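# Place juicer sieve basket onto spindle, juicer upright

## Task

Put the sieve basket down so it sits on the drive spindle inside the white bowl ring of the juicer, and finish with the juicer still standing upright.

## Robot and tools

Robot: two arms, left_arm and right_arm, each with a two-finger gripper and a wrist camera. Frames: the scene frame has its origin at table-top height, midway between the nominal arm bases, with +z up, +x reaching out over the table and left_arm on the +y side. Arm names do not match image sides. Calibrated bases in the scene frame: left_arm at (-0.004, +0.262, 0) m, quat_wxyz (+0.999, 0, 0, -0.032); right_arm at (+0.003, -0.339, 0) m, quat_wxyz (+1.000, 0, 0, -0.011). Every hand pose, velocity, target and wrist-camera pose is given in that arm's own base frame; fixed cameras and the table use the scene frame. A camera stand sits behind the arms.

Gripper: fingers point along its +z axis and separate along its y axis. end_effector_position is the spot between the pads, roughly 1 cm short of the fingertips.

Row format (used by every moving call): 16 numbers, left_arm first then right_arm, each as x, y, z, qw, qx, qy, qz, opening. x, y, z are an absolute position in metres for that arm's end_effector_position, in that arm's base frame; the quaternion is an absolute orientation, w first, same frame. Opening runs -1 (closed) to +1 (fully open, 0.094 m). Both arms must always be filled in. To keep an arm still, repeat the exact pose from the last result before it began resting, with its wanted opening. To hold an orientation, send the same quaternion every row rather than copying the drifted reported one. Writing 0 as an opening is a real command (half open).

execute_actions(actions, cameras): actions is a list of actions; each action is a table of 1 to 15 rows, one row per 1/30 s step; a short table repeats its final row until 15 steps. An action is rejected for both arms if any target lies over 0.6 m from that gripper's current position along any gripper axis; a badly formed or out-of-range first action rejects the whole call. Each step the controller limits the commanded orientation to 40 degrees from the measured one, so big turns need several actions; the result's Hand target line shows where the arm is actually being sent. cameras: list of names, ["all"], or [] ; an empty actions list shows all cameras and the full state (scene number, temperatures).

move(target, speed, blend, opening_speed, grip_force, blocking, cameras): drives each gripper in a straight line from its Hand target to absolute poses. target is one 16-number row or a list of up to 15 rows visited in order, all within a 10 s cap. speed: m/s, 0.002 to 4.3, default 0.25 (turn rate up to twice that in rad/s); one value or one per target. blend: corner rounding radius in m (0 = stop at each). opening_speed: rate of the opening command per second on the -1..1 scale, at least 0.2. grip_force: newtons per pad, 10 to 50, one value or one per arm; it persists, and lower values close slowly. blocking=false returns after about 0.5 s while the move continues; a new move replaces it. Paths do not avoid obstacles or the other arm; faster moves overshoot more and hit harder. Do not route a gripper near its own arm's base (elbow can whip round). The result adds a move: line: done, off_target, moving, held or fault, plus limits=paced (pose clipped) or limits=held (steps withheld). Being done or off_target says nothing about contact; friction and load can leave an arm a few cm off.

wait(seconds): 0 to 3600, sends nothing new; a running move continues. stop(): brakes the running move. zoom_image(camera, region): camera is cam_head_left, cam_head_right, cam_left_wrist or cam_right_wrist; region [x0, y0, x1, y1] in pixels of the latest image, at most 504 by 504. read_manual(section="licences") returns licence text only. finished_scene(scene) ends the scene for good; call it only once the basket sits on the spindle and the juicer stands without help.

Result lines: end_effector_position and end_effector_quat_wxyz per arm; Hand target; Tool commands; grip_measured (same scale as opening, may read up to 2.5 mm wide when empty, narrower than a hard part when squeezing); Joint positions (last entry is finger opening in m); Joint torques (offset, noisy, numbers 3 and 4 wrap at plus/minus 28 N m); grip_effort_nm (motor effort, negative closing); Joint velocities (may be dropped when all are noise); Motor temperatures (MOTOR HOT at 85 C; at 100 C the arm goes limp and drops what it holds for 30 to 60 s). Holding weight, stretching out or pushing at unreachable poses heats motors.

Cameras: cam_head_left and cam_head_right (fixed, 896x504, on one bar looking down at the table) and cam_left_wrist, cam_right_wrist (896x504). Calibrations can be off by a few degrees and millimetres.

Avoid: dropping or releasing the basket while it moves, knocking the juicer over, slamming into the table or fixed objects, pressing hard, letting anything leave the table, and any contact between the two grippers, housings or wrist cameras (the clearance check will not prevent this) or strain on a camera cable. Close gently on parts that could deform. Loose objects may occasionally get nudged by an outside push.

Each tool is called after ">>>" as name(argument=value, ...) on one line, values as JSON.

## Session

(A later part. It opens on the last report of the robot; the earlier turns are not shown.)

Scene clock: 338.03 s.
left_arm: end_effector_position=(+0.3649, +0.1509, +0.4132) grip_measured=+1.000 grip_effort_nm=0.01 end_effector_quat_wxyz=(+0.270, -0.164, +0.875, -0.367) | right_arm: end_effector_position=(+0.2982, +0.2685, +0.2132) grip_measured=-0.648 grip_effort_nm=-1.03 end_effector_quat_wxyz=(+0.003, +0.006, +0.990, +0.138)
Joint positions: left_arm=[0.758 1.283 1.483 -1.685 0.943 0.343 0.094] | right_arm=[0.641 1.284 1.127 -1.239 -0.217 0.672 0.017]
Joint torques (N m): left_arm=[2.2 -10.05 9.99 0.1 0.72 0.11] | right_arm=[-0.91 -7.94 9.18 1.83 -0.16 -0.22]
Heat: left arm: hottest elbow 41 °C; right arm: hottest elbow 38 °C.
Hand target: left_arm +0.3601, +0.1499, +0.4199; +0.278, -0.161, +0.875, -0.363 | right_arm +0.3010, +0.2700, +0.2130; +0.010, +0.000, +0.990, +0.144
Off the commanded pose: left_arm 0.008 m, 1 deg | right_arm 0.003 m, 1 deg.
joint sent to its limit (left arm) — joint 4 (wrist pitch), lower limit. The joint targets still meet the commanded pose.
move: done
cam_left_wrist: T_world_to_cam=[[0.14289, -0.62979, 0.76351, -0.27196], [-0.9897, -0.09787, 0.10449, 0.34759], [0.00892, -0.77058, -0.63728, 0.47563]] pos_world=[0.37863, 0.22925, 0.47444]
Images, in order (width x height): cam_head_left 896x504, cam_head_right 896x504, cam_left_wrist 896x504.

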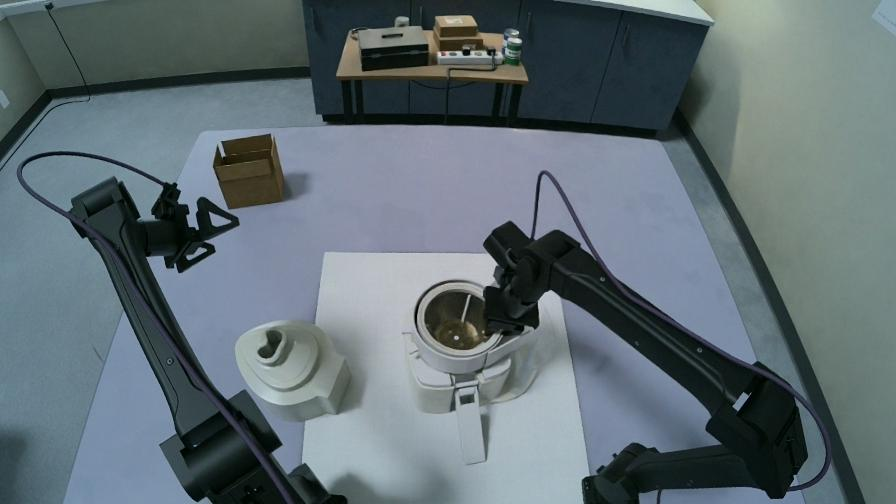

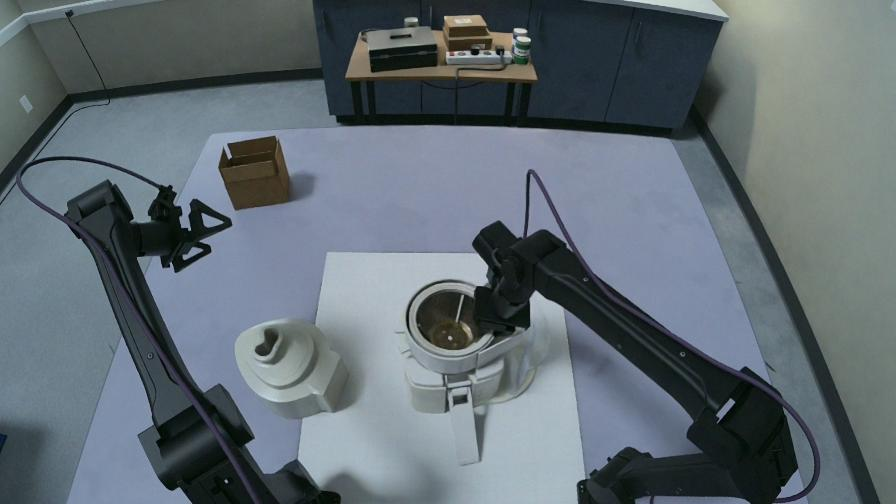

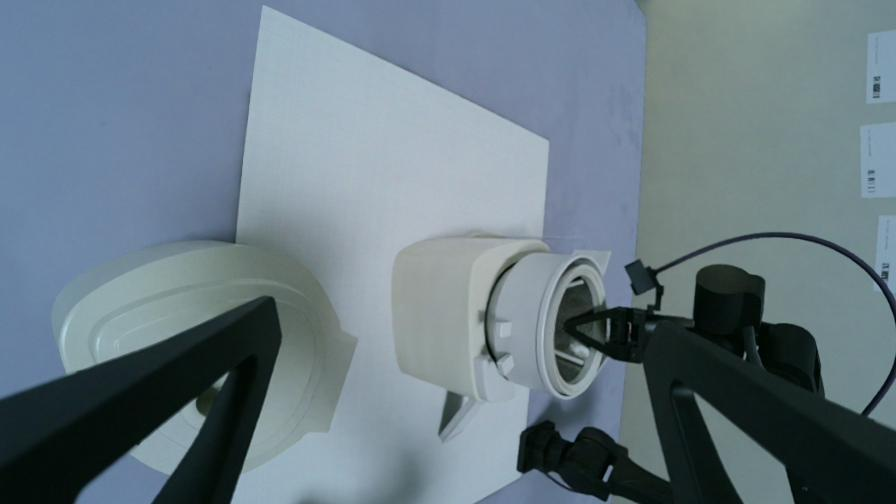

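>>> move(target=[[0.36,0.15,0.42,0.277,-0.161,0.875,-0.364,1,0.305,0.275,0.204,0.01,0,0.9895,0.144,-0.95],[0.36,0.15,0.42,0.277,-0.161,0.875,-0.364,1,0.305,0.275,0.188,0.01,0,0.9895,0.144,-0.95]], speed=0.03, cameras=["cam_left_wrist","cam_head_left","cam_head_right"])

>>> zoom_image(camera="cam_left_wrist", region=[480, 230, 720, 430])

>>> zoom_image(camera="cam_head_left", region=[380, 240, 540, 390])

>>> zoom_image(camera="cam_head_right", region=[380, 240, 540, 390])

Scene clock: 350.23 s.
left_arm: end_effector_position=(+0.3649, +0.1509, +0.4132) grip_measured=+1.000 grip_effort_nm=0.02 end_effector_quat_wxyz=(+0.270, -0.164, +0.875, -0.367) | right_arm: end_effector_position=(+0.3046, +0.2735, +0.2002) grip_measured=-0.648 grip_effort_nm=-1.03 end_effector_quat_wxyz=(+0.011, +0.004, +0.989, +0.145)
Joint positions: left_arm=[0.758 1.283 1.483 -1.685 0.943 0.343 0.094] | right_arm=[0.641 1.299 1.104 -1.18 -0.218 0.67 0.017]
Joint torques (N m): left_arm=[2.26 -10.17 10.09 0.27 0.76 0.13] | right_arm=[-0.38 -7.53 7.86 2.36 -0.12 -0.13]
Heat: left arm: hottest elbow 42 °C; right arm: hottest elbow 38 °C.
Hand target: left_arm +0.3601, +0.1499, +0.4199; +0.278, -0.161, +0.875, -0.363 | right_arm +0.3047, +0.2747, +0.1882; +0.010, +0.000, +0.990, +0.144
Off the commanded pose: left_arm 0.008 m, 1 deg | right_arm 0.012 m, 0 deg.
joint sent to its limit (left arm) — joint 4 (wrist pitch), lower limit. The joint targets still meet the commanded pose.
move: off_target (right_arm)
cam_left_wrist: T_world_to_cam=[[0.14289, -0.62979, 0.76351, -0.27196], [-0.9897, -0.09787, 0.10449, 0.34759], [0.00892, -0.77058, -0.63728, 0.47563]] pos_world=[0.37863, 0.22925, 0.47444]
Images, in order (width x height): cam_head_left 896x504, cam_head_right 896x504, cam_left_wrist 896x504.

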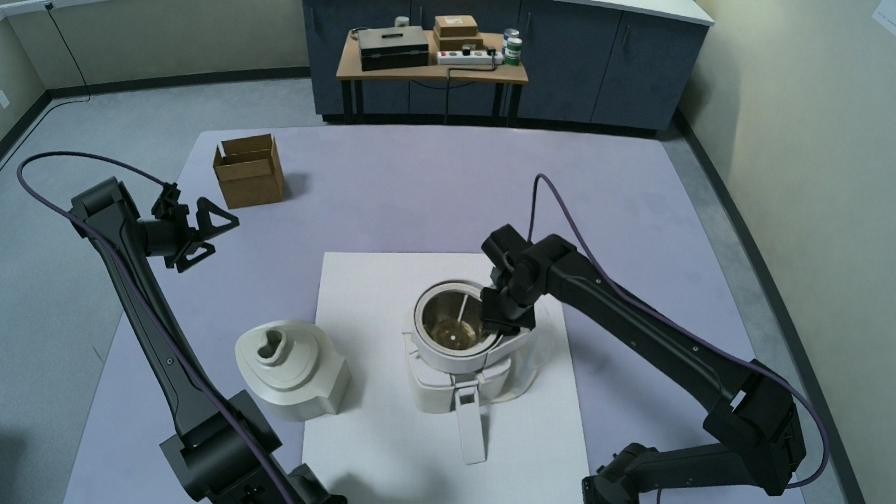

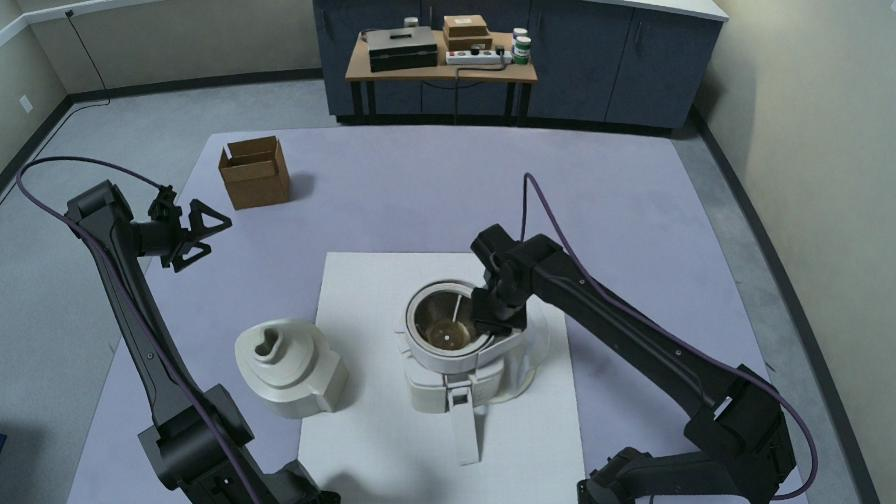

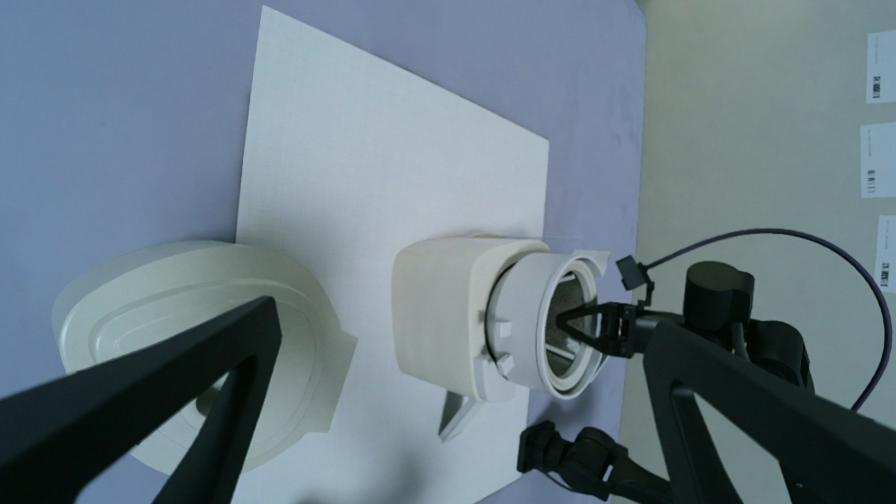

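Scaled by 2.100 from the camera's image (finer frame: 1280x720).

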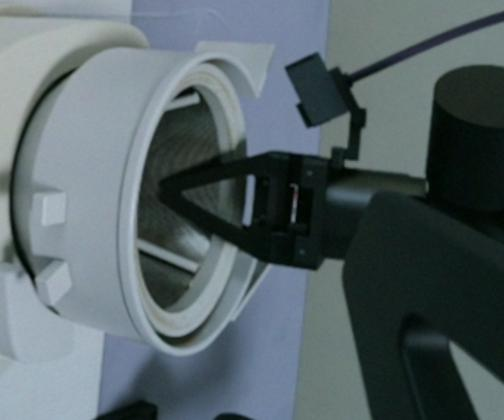

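Scaled by 3.150 from the camera's image (finer frame: 1280x720).

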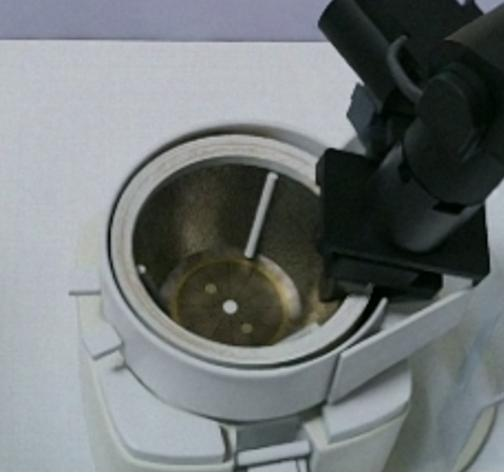

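Scaled by 3.150 from the camera's image (finer frame: 1280x720).

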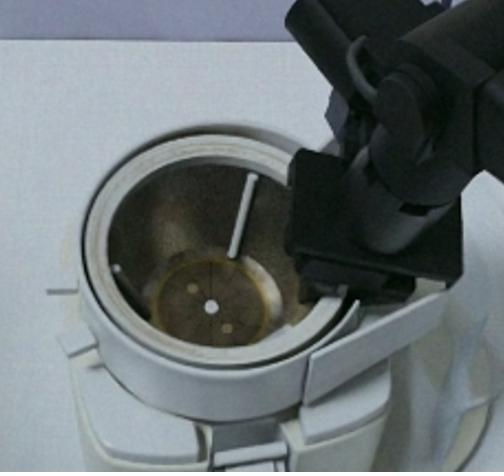

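>>> move(target=[0.36,0.15,0.42,0.277,-0.161,0.875,-0.364,1,0.302,0.273,0.178,0.01,0,0.9895,0.144,-0.95], speed=0.03)

>>> move(target=[[0.36,0.15,0.42,0.277,-0.161,0.875,-0.364,1,0.297,0.272,0.182,0.01,0,0.9895,0.144,-0.95],[0.36,0.15,0.42,0.277,-0.161,0.875,-0.364,1,0.310,0.273,0.182,0.01,0,0.9895,0.144,-0.95],[0.36,0.15,0.42,0.277,-0.161,0.875,-0.364,1,0.303,0.270,0.182,0.01,0,0.9895,0.144,-0.95]], speed=0.03, cameras=["cam_left_wrist","cam_head_left","cam_head_right"])

>>> zoom_image(camera="cam_left_wrist", region=[480, 230, 720, 430])

>>> zoom_image(camera="cam_head_left", region=[380, 240, 540, 390])

Scene clock: 357.07 s.
left_arm: end_effector_position=(+0.3649, +0.1509, +0.4132) grip_measured=+1.000 grip_effort_nm=0.01 end_effector_quat_wxyz=(+0.270, -0.164, +0.875, -0.367) | right_arm: end_effector_position=(+0.3036, +0.2736, +0.1987) grip_measured=-0.648 grip_effort_nm=-1.03 end_effector_quat_wxyz=(+0.019, +0.003, +0.988, +0.154)
Joint positions: left_arm=[0.758 1.283 1.483 -1.685 0.943 0.343 0.094] | right_arm=[0.641 1.283 1.082 -1.15 -0.222 0.67 0.017]
Joint torques (N m): left_arm=[2.02 -10.81 9.95 0.18 0.74 0.09] | right_arm=[-0.26 -6.71 7.13 2.03 0.02 -0.16]
Heat: left arm: hottest elbow 42 °C; right arm: hottest elbow 38 °C.
Hand target: left_arm +0.3601, +0.1499, +0.4199; +0.278, -0.161, +0.875, -0.363 | right_arm +0.3014, +0.2725, +0.1785; +0.010, +0.000, +0.990, +0.144
Off the commanded pose: left_arm 0.008 m, 1 deg | right_arm 0.021 m, 2 deg.
joint sent to its limit (left arm) — joint 4 (wrist pitch), lower limit. The joint targets still meet the commanded pose.
move: off_target (right_arm)

Scene clock: 358.60 s.
left_arm: end_effector_position=(+0.3649, +0.1509, +0.4132) grip_measured=+1.000 grip_effort_nm=0.01 end_effector_quat_wxyz=(+0.270, -0.164, +0.875, -0.367) | right_arm: end_effector_position=(+0.3030, +0.2738, +0.1986) grip_measured=-0.648 grip_effort_nm=-1.03 end_effector_quat_wxyz=(+0.020, -0.001, +0.988, +0.156)
Joint positions: left_arm=[0.758 1.283 1.483 -1.685 0.943 0.343 0.094] | right_arm=[0.64 1.281 1.079 -1.147 -0.225 0.663 0.017]
Joint torques (N m): left_arm=[2.02 -10.23 9.94 0.32 0.73 0.09] | right_arm=[-0.67 -6.42 8.01 1.68 0.13 -0.16]
Heat: left arm: hottest elbow 42 °C; right arm: hottest elbow 38 °C.
Hand target: left_arm +0.3601, +0.1499, +0.4199; +0.278, -0.161, +0.875, -0.363 | right_arm +0.3025, +0.2698, +0.1824; +0.010, +0.000, +0.990, +0.144
Off the commanded pose: left_arm 0.008 m, 1 deg | right_arm 0.017 m, 2 deg.
joint sent to its limit (left arm) — joint 4 (wrist pitch), lower limit. The joint targets still meet the commanded pose.
move: off_target (right_arm)
cam_left_wrist: T_world_to_cam=[[0.14289, -0.62979, 0.76351, -0.27196], [-0.9897, -0.09787, 0.10449, 0.34759], [0.00892, -0.77058, -0.63728, 0.47563]] pos_world=[0.37863, 0.22925, 0.47444]
Images, in order (width x height): cam_head_left 896x504, cam_head_right 896x504, cam_left_wrist 896x504.

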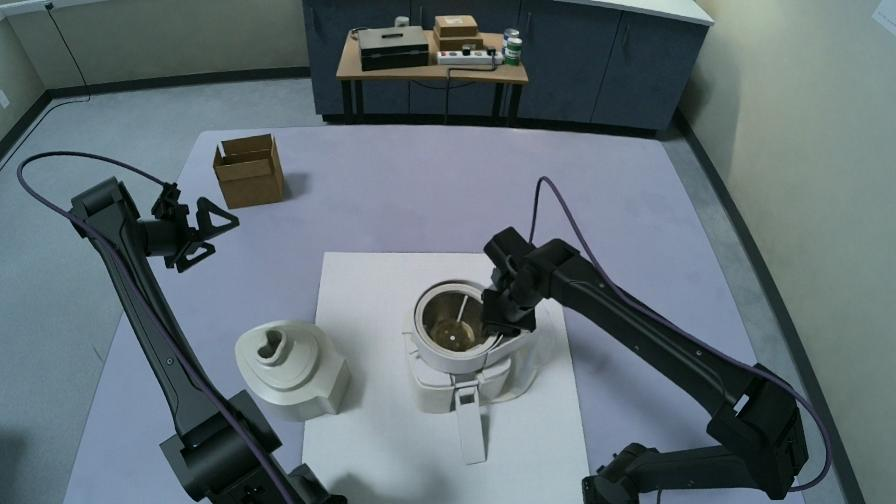

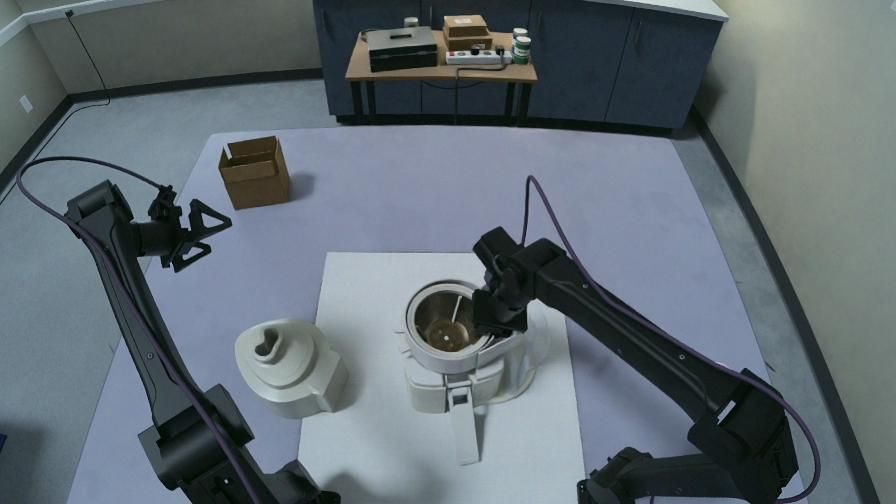

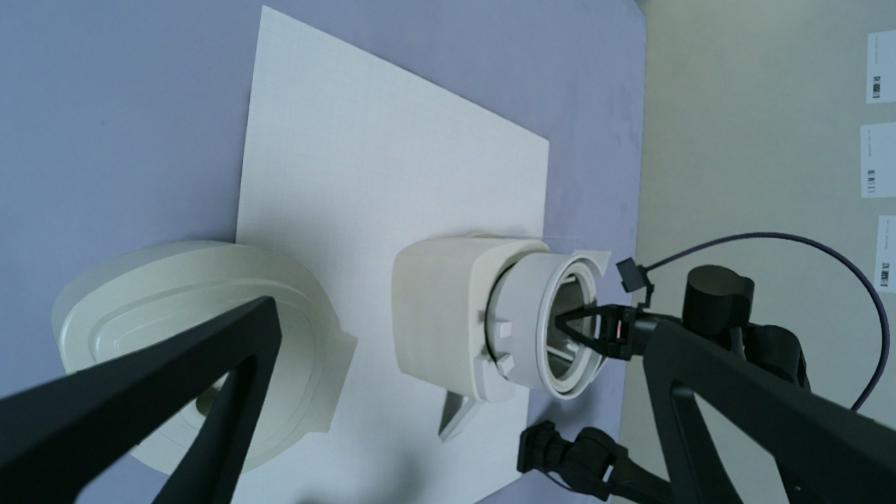

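Scaled by 2.100 from the camera's image (finer frame: 1280x720).

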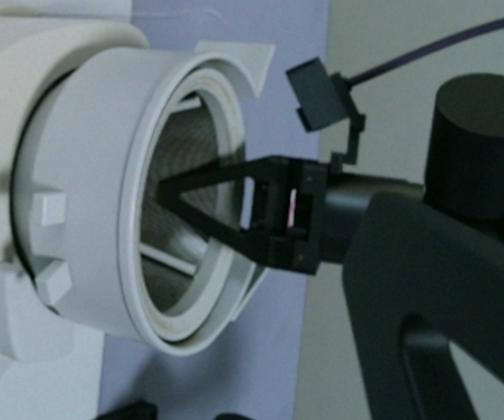

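Scaled by 3.150 from the camera's image (finer frame: 1280x720).

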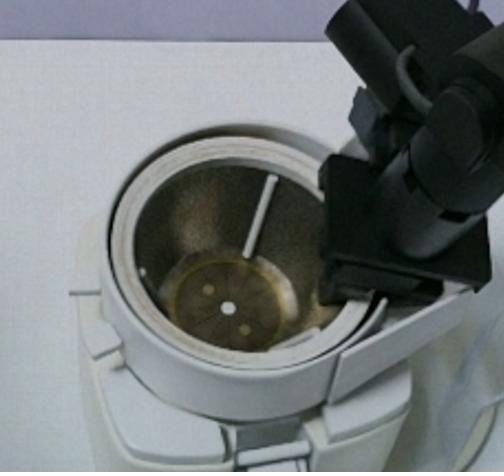

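>>> move(target=[[0.36,0.15,0.42,0.277,-0.161,0.875,-0.364,1,0.303,0.272,0.195,0.01,0,0.9895,0.144,-0.95],[0.36,0.15,0.42,0.277,-0.161,0.875,-0.364,1,0.303,0.272,0.195,0.01,0,0.9895,0.144,-0.35]], opening_speed=0.3, speed=0.03, cameras=["cam_left_wrist","cam_head_left","cam_head_right","cam_right_wrist"])

>>> zoom_image(camera="cam_left_wrist", region=[480, 230, 720, 430])

>>> zoom_image(camera="cam_head_left", region=[380, 240, 540, 390])

Scene clock: 369.80 s.
left_arm: end_effector_position=(+0.3649, +0.1509, +0.4132) grip_measured=+1.000 grip_effort_nm=0.01 end_effector_quat_wxyz=(+0.270, -0.164, +0.875, -0.367) | right_arm: end_effector_position=(+0.3023, +0.2743, +0.1972) grip_measured=-0.354 grip_effort_nm=0.15 end_effector_quat_wxyz=(+0.016, -0.001, +0.988, +0.156)
Joint positions: left_arm=[0.758 1.283 1.483 -1.685 0.943 0.343 0.094] | right_arm=[0.64 1.285 1.079 -1.149 -0.23 0.663 0.03]
Joint torques (N m): left_arm=[1.79 -10.58 9.98 0.2 0.72 0.14] | right_arm=[-0.67 -7.3 10.52 0.1 0.35 -0.08]
Heat: left arm: hottest elbow 42 °C; right arm: hottest elbow 37 °C.
Hand target: left_arm +0.3601, +0.1499, +0.4199; +0.278, -0.161, +0.875, -0.363 | right_arm +0.3030, +0.2720, +0.1950; +0.010, +0.000, +0.990, +0.144
Off the commanded pose: left_arm 0.008 m, 1 deg | right_arm 0.003 m, 2 deg.
joint sent to its limit (left arm) — joint 4 (wrist pitch), lower limit. The joint targets still meet the commanded pose.
move: done
cam_left_wrist: T_world_to_cam=[[0.14289, -0.62979, 0.76351, -0.27196], [-0.9897, -0.09787, 0.10449, 0.34759], [0.00892, -0.77058, -0.63728, 0.47563]] pos_world=[0.37863, 0.22925, 0.47444]
cam_right_wrist: T_world_to_cam=[[0.0784, -0.93477, -0.34649, 0.30827], [-0.88121, -0.2275, 0.41439, 0.27657], [-0.46619, 0.27284, -0.84156, 0.33258]] pos_world=[0.37459, 0.26034, 0.27209]

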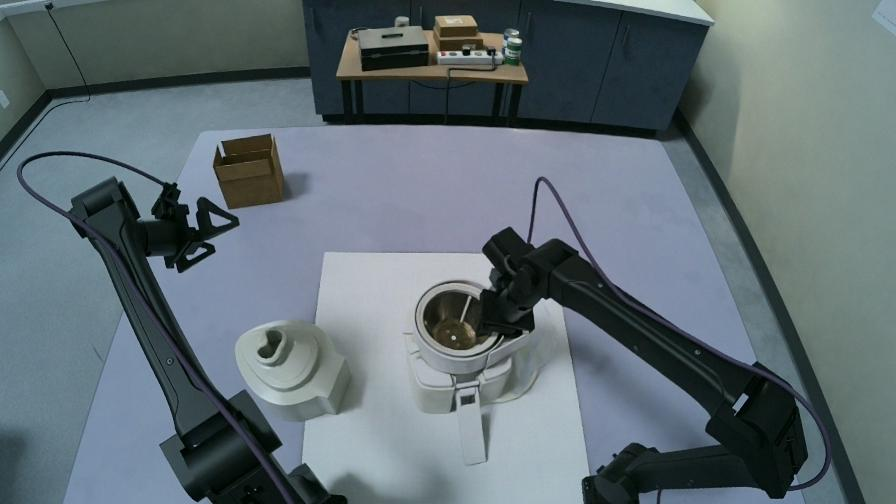

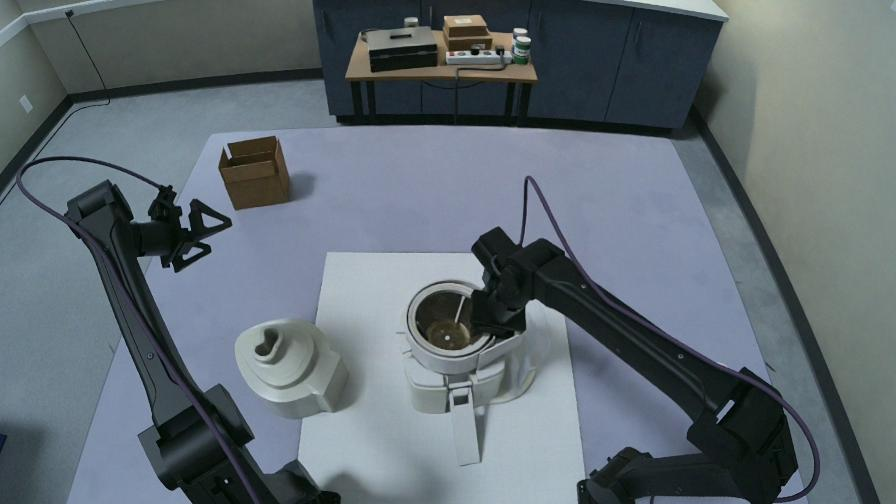

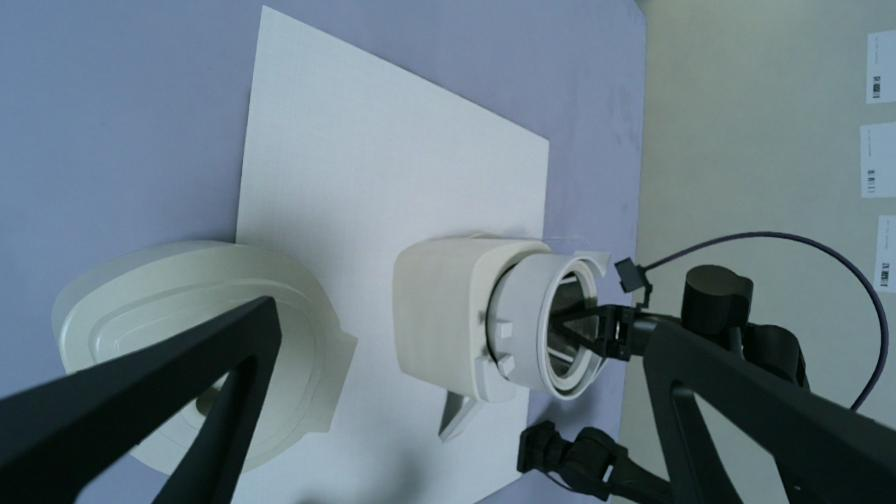

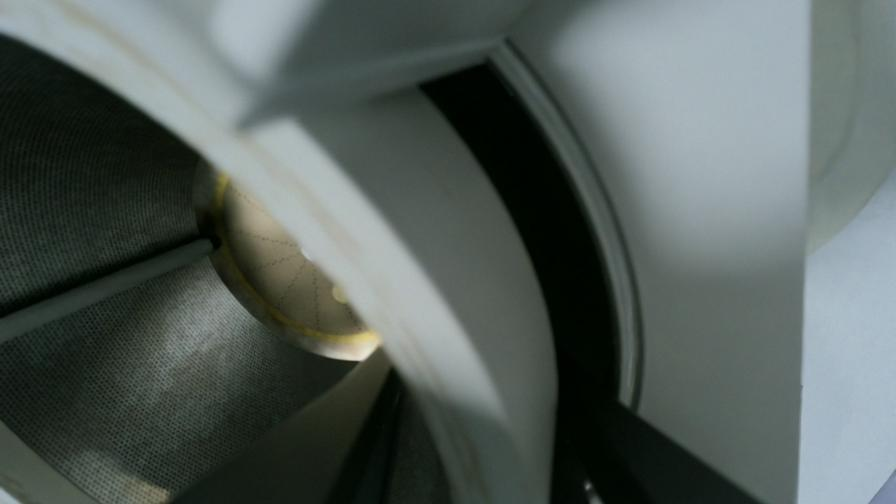

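Scaled by 2.100 from the camera's image (finer frame: 1280x720).

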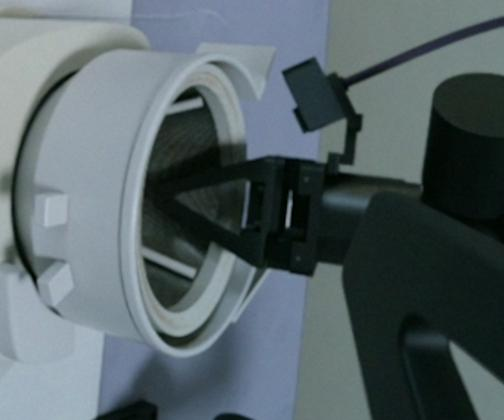

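Scaled by 3.150 from the camera's image (finer frame: 1280x720).

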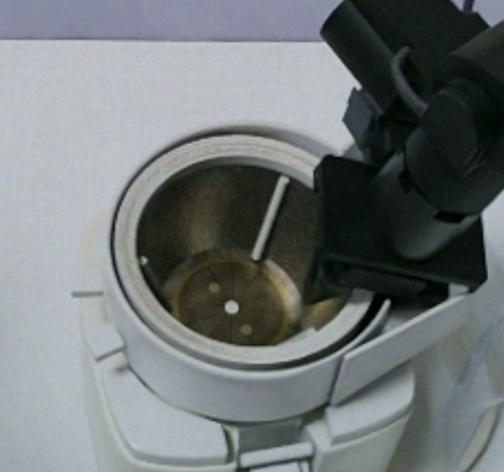

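>>> move(target=[[0.36,0.15,0.42,0.277,-0.161,0.875,-0.364,1,0.303,0.262,0.235,0.01,0,0.988,0.155,-0.35],[0.36,0.15,0.42,0.277,-0.161,0.875,-0.364,1,0.303,0.23,0.33,0.01,0,0.988,0.155,-0.35],[0.36,0.15,0.42,0.277,-0.161,0.875,-0.364,1,0.40,0.10,0.38,0,0,1,0,-0.35]], speed=[0.05,0.1,0.2], cameras=["all"])

>>> zoom_image(camera="cam_left_wrist", region=[480, 230, 720, 430])

>>> zoom_image(camera="cam_head_left", region=[380, 240, 540, 390])

>>> zoom_image(camera="cam_head_right", region=[380, 240, 540, 390])

Scene clock: 382.03 s.
left_arm: end_effector_position=(+0.3649, +0.1509, +0.4132) grip_measured=+1.000 grip_effort_nm=0.01 end_effector_quat_wxyz=(+0.270, -0.164, +0.875, -0.367) | right_arm: end_effector_position=(+0.3895, +0.1003, +0.3547) grip_measured=-0.352 grip_effort_nm=0.08 end_effector_quat_wxyz=(+0.050, +0.003, +0.999, +0.015)
Joint positions: left_arm=[0.758 1.283 1.483 -1.685 0.943 0.343 0.094] | right_arm=[0.252 1.348 1.577 -1.696 -0.003 0.258 0.03]
Joint torques (N m): left_arm=[1.85 -11.05 9.98 0.43 0.7 0.15] | right_arm=[-1.03 -8.7 15.31 0.32 0.13 -0.15]
Heat: left arm: hottest elbow 42 °C; right arm: hottest elbow 39 °C.
Hand target: left_arm +0.3601, +0.1499, +0.4199; +0.278, -0.161, +0.875, -0.363 | right_arm +0.3987, +0.0998, +0.3788; +0.073, +0.001, +0.997, +0.019
Off the commanded pose: left_arm 0.008 m, 1 deg | right_arm 0.027 m, 6 deg.
joint sent to its limit (left arm) — joint 4 (wrist pitch), lower limit. The joint targets still meet the commanded pose.
joint sent to its limit (right arm) — joint 4 (wrist pitch), lower limit. The joint targets are off in orientation, not in position.
move: off_target (right_arm)
cam_left_wrist: T_world_to_cam=[[0.14289, -0.62979, 0.76351, -0.27196], [-0.9897, -0.09787, 0.10449, 0.34759], [0.00892, -0.77058, -0.63728, 0.47563]] pos_world=[0.37863, 0.22925, 0.47444]
cam_right_wrist: T_world_to_cam=[[0.06842, -0.99543, -0.06663, 0.10408], [-0.91197, -0.08948, 0.40037, 0.25166], [-0.4045, 0.03338, -0.91393, 0.57883]] pos_world=[0.45653, 0.10681, 0.43519]

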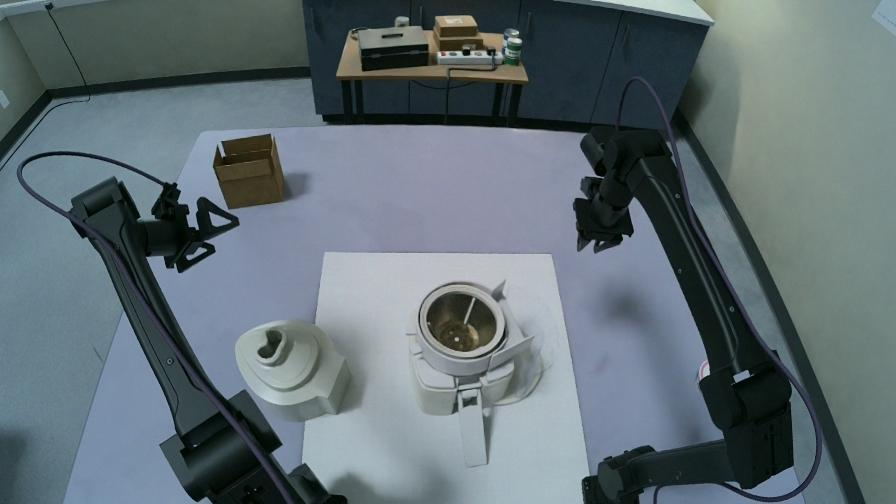

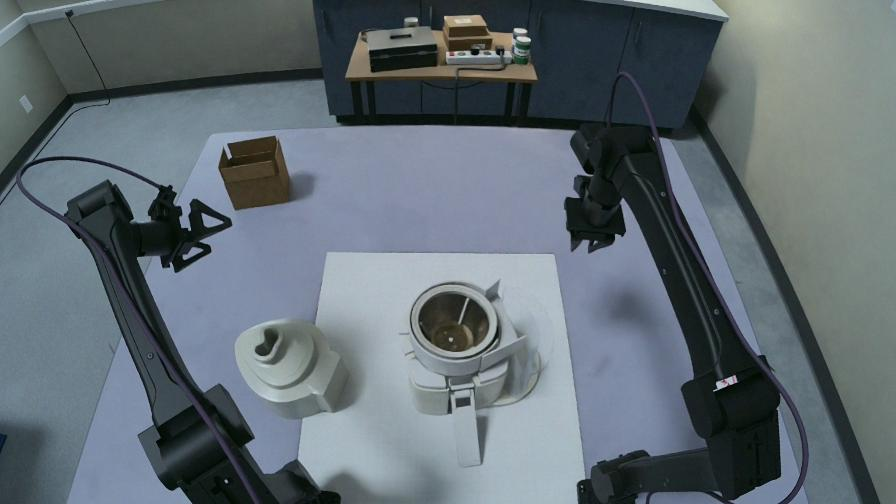

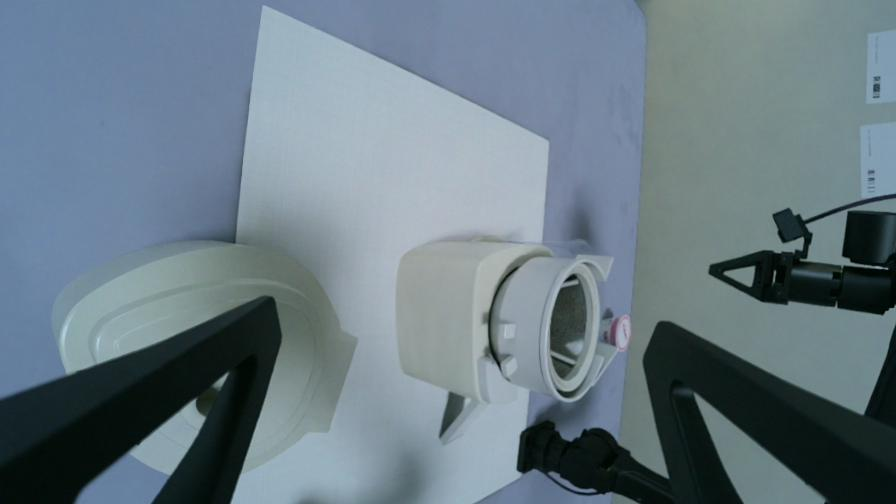

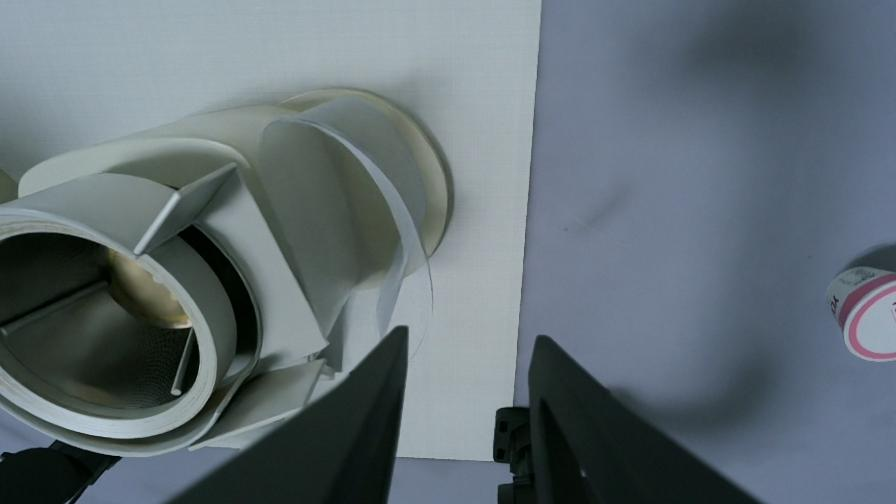

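Scaled by 2.100 from the camera's image (finer frame: 1280x720).

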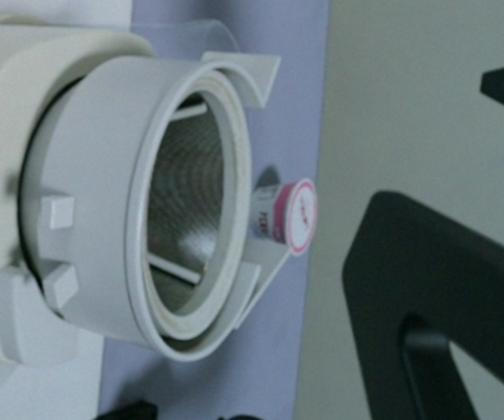

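Scaled by 3.150 from the camera's image (finer frame: 1280x720).

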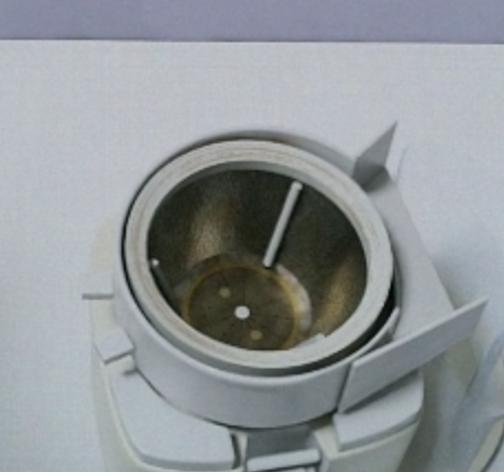

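Scaled by 3.150 from the camera's image (finer frame: 1280x720).

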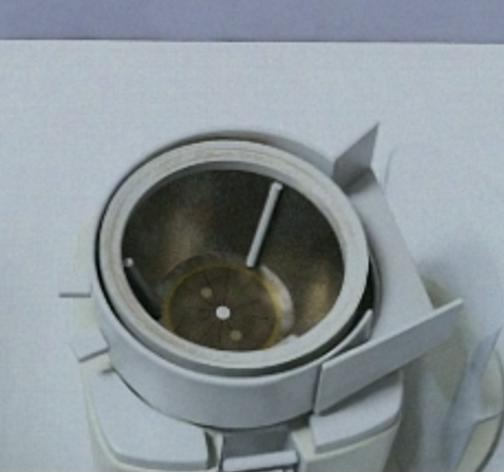

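>>> move(target=[[0.36,0.15,0.42,0.277,-0.161,0.875,-0.364,1,0.41,0.26,0.44,0,0,1,0,-0.35],[0.36,0.15,0.42,0.277,-0.161,0.875,-0.364,1,0.37,0.33,0.42,0,0,1,0,-0.35]], cameras=["cam_right_wrist"])

>>> zoom_image(camera="cam_right_wrist", region=[380, 130, 740, 490])

Scene clock: 396.07 s.
left_arm: end_effector_position=(+0.3649, +0.1509, +0.4132) grip_measured=+1.000 grip_effort_nm=0.01 end_effector_quat_wxyz=(+0.270, -0.164, +0.875, -0.367) | right_arm: end_effector_position=(+0.3673, +0.3243, +0.3957) grip_measured=-0.352 grip_effort_nm=0.08 end_effector_quat_wxyz=(+0.082, -0.006, +0.994, +0.069)
Joint positions: left_arm=[0.758 1.283 1.483 -1.685 0.943 0.343 0.094] | right_arm=[0.726 1.538 1.876 -1.696 0.005 0.714 0.03]
Joint torques (N m): left_arm=[2.49 -10.29 9.85 0.27 0.74 0.08] | right_arm=[-0.26 -11.34 14.6 0.47 -0.02 0.04]
Heat: left arm: hottest elbow 42 °C; right arm: hottest elbow 41 °C.
Hand target: left_arm +0.3601, +0.1499, +0.4199; +0.278, -0.161, +0.875, -0.363 | right_arm +0.3690, +0.3292, +0.4189; +0.097, -0.001, +0.992, +0.085
Off the commanded pose: left_arm 0.008 m, 1 deg | right_arm 0.025 m, 12 deg.
joint sent to its limit (left arm) — joint 4 (wrist pitch), lower limit. The joint targets still meet the commanded pose.
joint sent to its limit (right arm) — joint 4 (wrist pitch), lower limit. The joint targets are off in orientation, not in position.
move: off_target (right_arm)
cam_right_wrist: T_world_to_cam=[[0.09853, -0.98107, -0.16673, 0.35524], [-0.933, -0.14935, 0.32743, 0.29101], [-0.34614, 0.1233, -0.93005, 0.55574]] pos_world=[0.42887, 0.32346, 0.48081]

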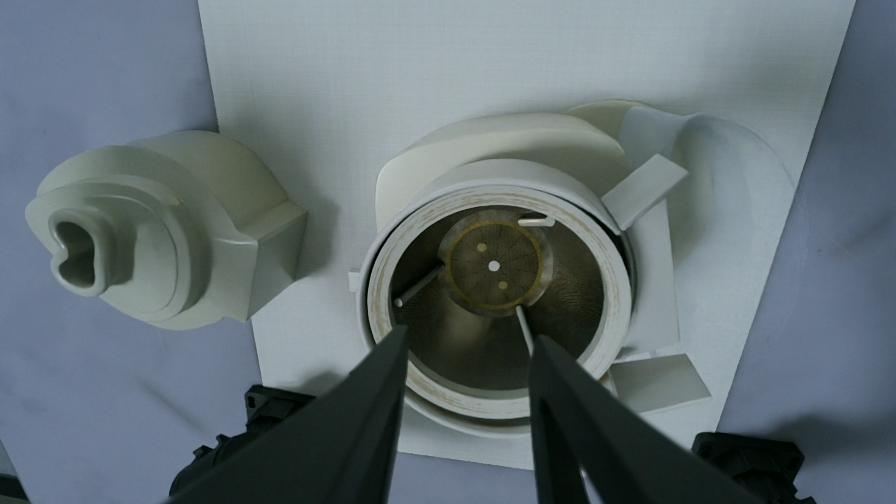

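Scaled by 1.400 from the camera's image (finer frame: 1280x720).

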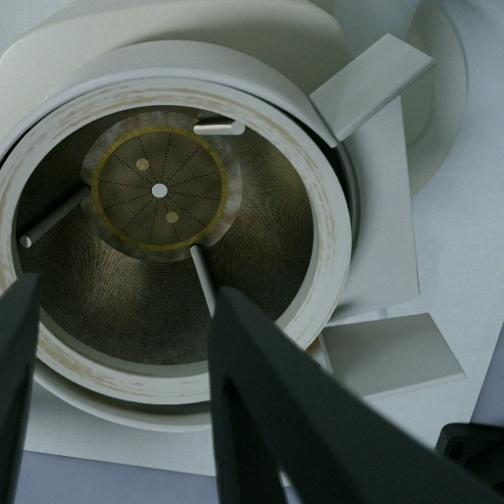

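>>> move(target=[[0.36,0.15,0.42,0.277,-0.161,0.875,-0.364,1,0.303,0.408,0.36,0,0,1,0,-0.9],[0.36,0.15,0.42,0.277,-0.161,0.875,-0.364,1,0.303,0.408,0.255,0,0,1,0,-0.9]], speed=0.12, cameras=["all"])

>>> zoom_image(camera="cam_head_left", region=[380, 200, 540, 390])

>>> zoom_image(camera="cam_left_wrist", region=[480, 230, 720, 430])

Scene clock: 419.87 s.
left_arm: end_effector_position=(+0.3649, +0.1509, +0.4132) grip_measured=+1.000 grip_effort_nm=0.02 end_effector_quat_wxyz=(+0.270, -0.164, +0.875, -0.367) | right_arm: end_effector_position=(+0.3039, +0.4051, +0.2634) grip_measured=-0.898 grip_effort_nm=-0.08 end_effector_quat_wxyz=(+0.002, -0.005, +1.000, +0.002)
Joint positions: left_arm=[0.758 1.283 1.483 -1.685 0.943 0.343 0.094] | right_arm=[0.928 1.66 1.685 -1.59 0.001 0.919 0.005]
Joint torques (N m): left_arm=[2.32 -10.75 9.66 0.16 0.74 0.11] | right_arm=[0.21 -12.86 8.49 1.22 0.01 0.06]
Motor temperatures (°C): left_arm=[25 35 42 25 26 26 27] | right_arm=[27 33 44 23 26 25 27]
Heat: left arm: hottest elbow 42 °C; right arm: hottest elbow 44 °C.
Hand target: left_arm +0.3601, +0.1499, +0.4199; +0.278, -0.161, +0.875, -0.363 | right_arm +0.3030, +0.4079, +0.2551; +0.000, +0.000, +1.000, +0.000
Off the commanded pose: left_arm 0.008 m, 1 deg | right_arm 0.009 m, 1 deg.
joint sent to its limit (left arm) — joint 4 (wrist pitch), lower limit. The joint targets still meet the commanded pose.
move: done
cam_left_wrist: T_world_to_cam=[[0.14289, -0.62979, 0.76351, -0.27196], [-0.9897, -0.09787, 0.10449, 0.34759], [0.00892, -0.77058, -0.63728, 0.47563]] pos_world=[0.37863, 0.22925, 0.47444]
cam_right_wrist: T_world_to_cam=[[0.0789, -0.99572, -0.04801, 0.39934], [-0.86856, -0.0923, 0.48691, 0.20257], [-0.48926, 0.00328, -0.87213, 0.47763]] pos_world=[0.37812, 0.41477, 0.3371]

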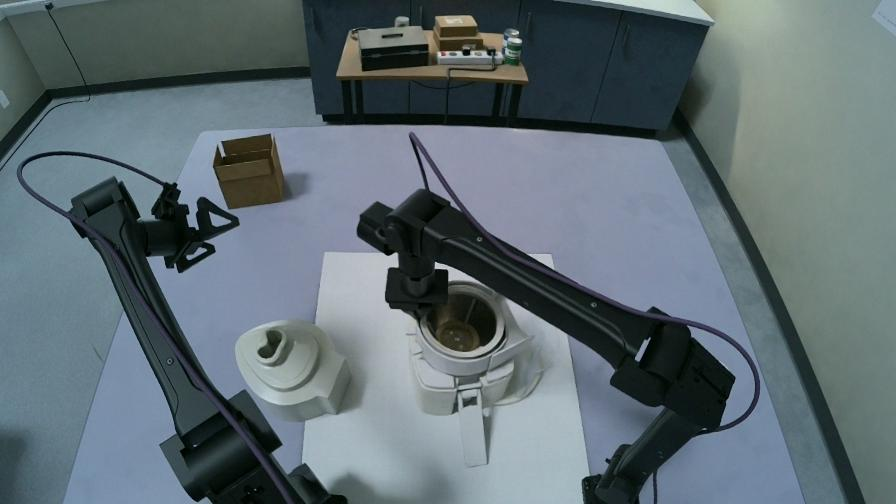

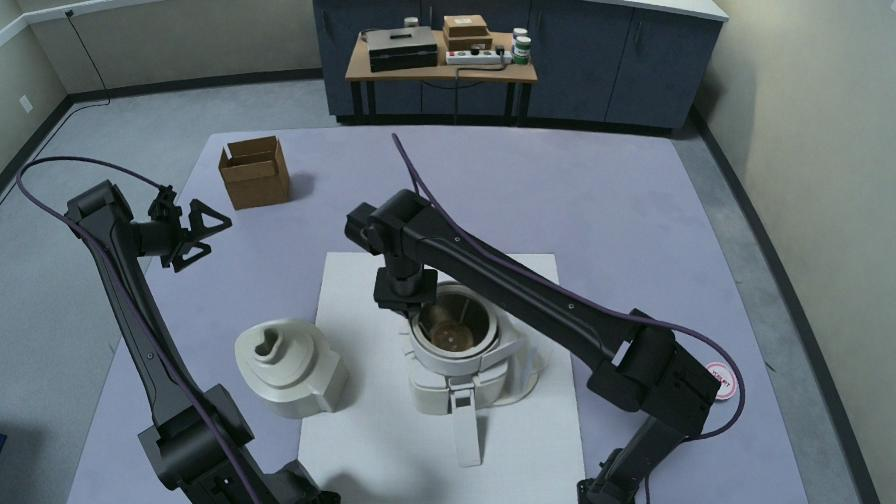

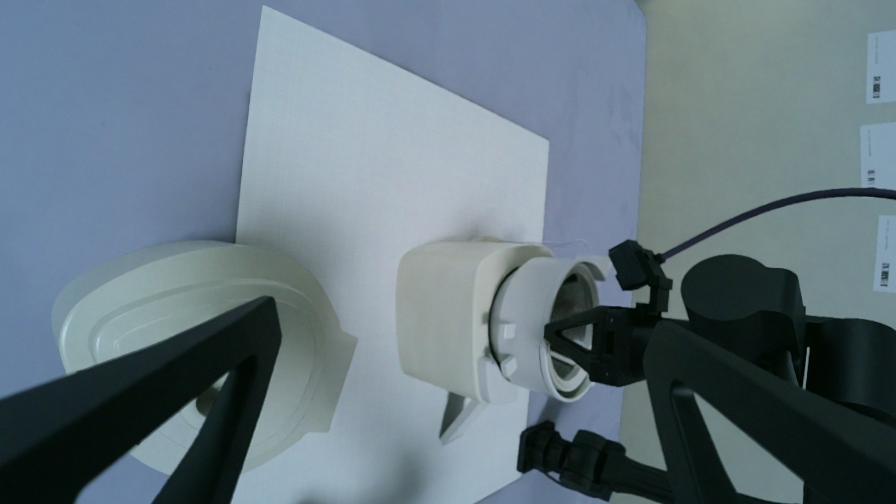

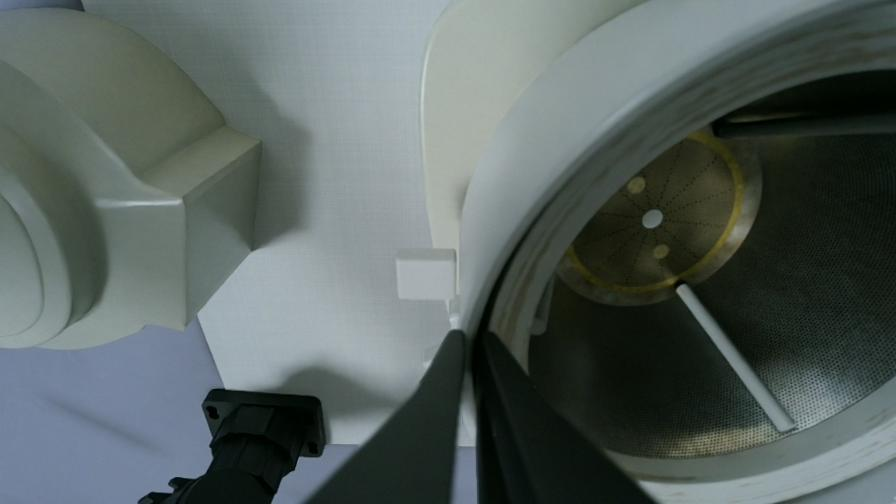

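Scaled by 2.653 from the camera's image (finer frame: 1280x720).

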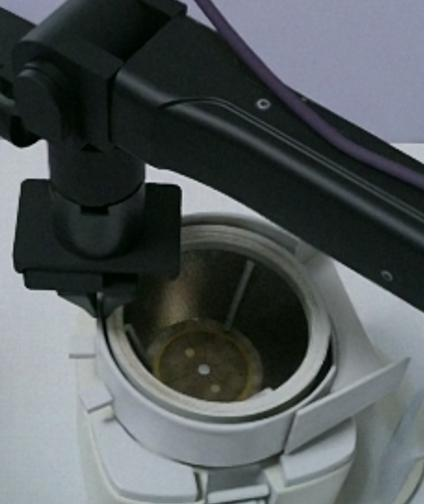

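Scaled by 2.100 from the camera's image (finer frame: 1280x720).

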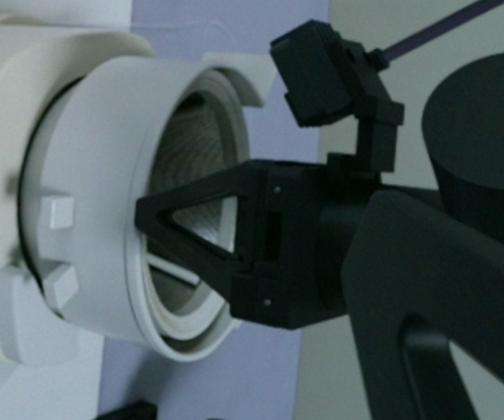

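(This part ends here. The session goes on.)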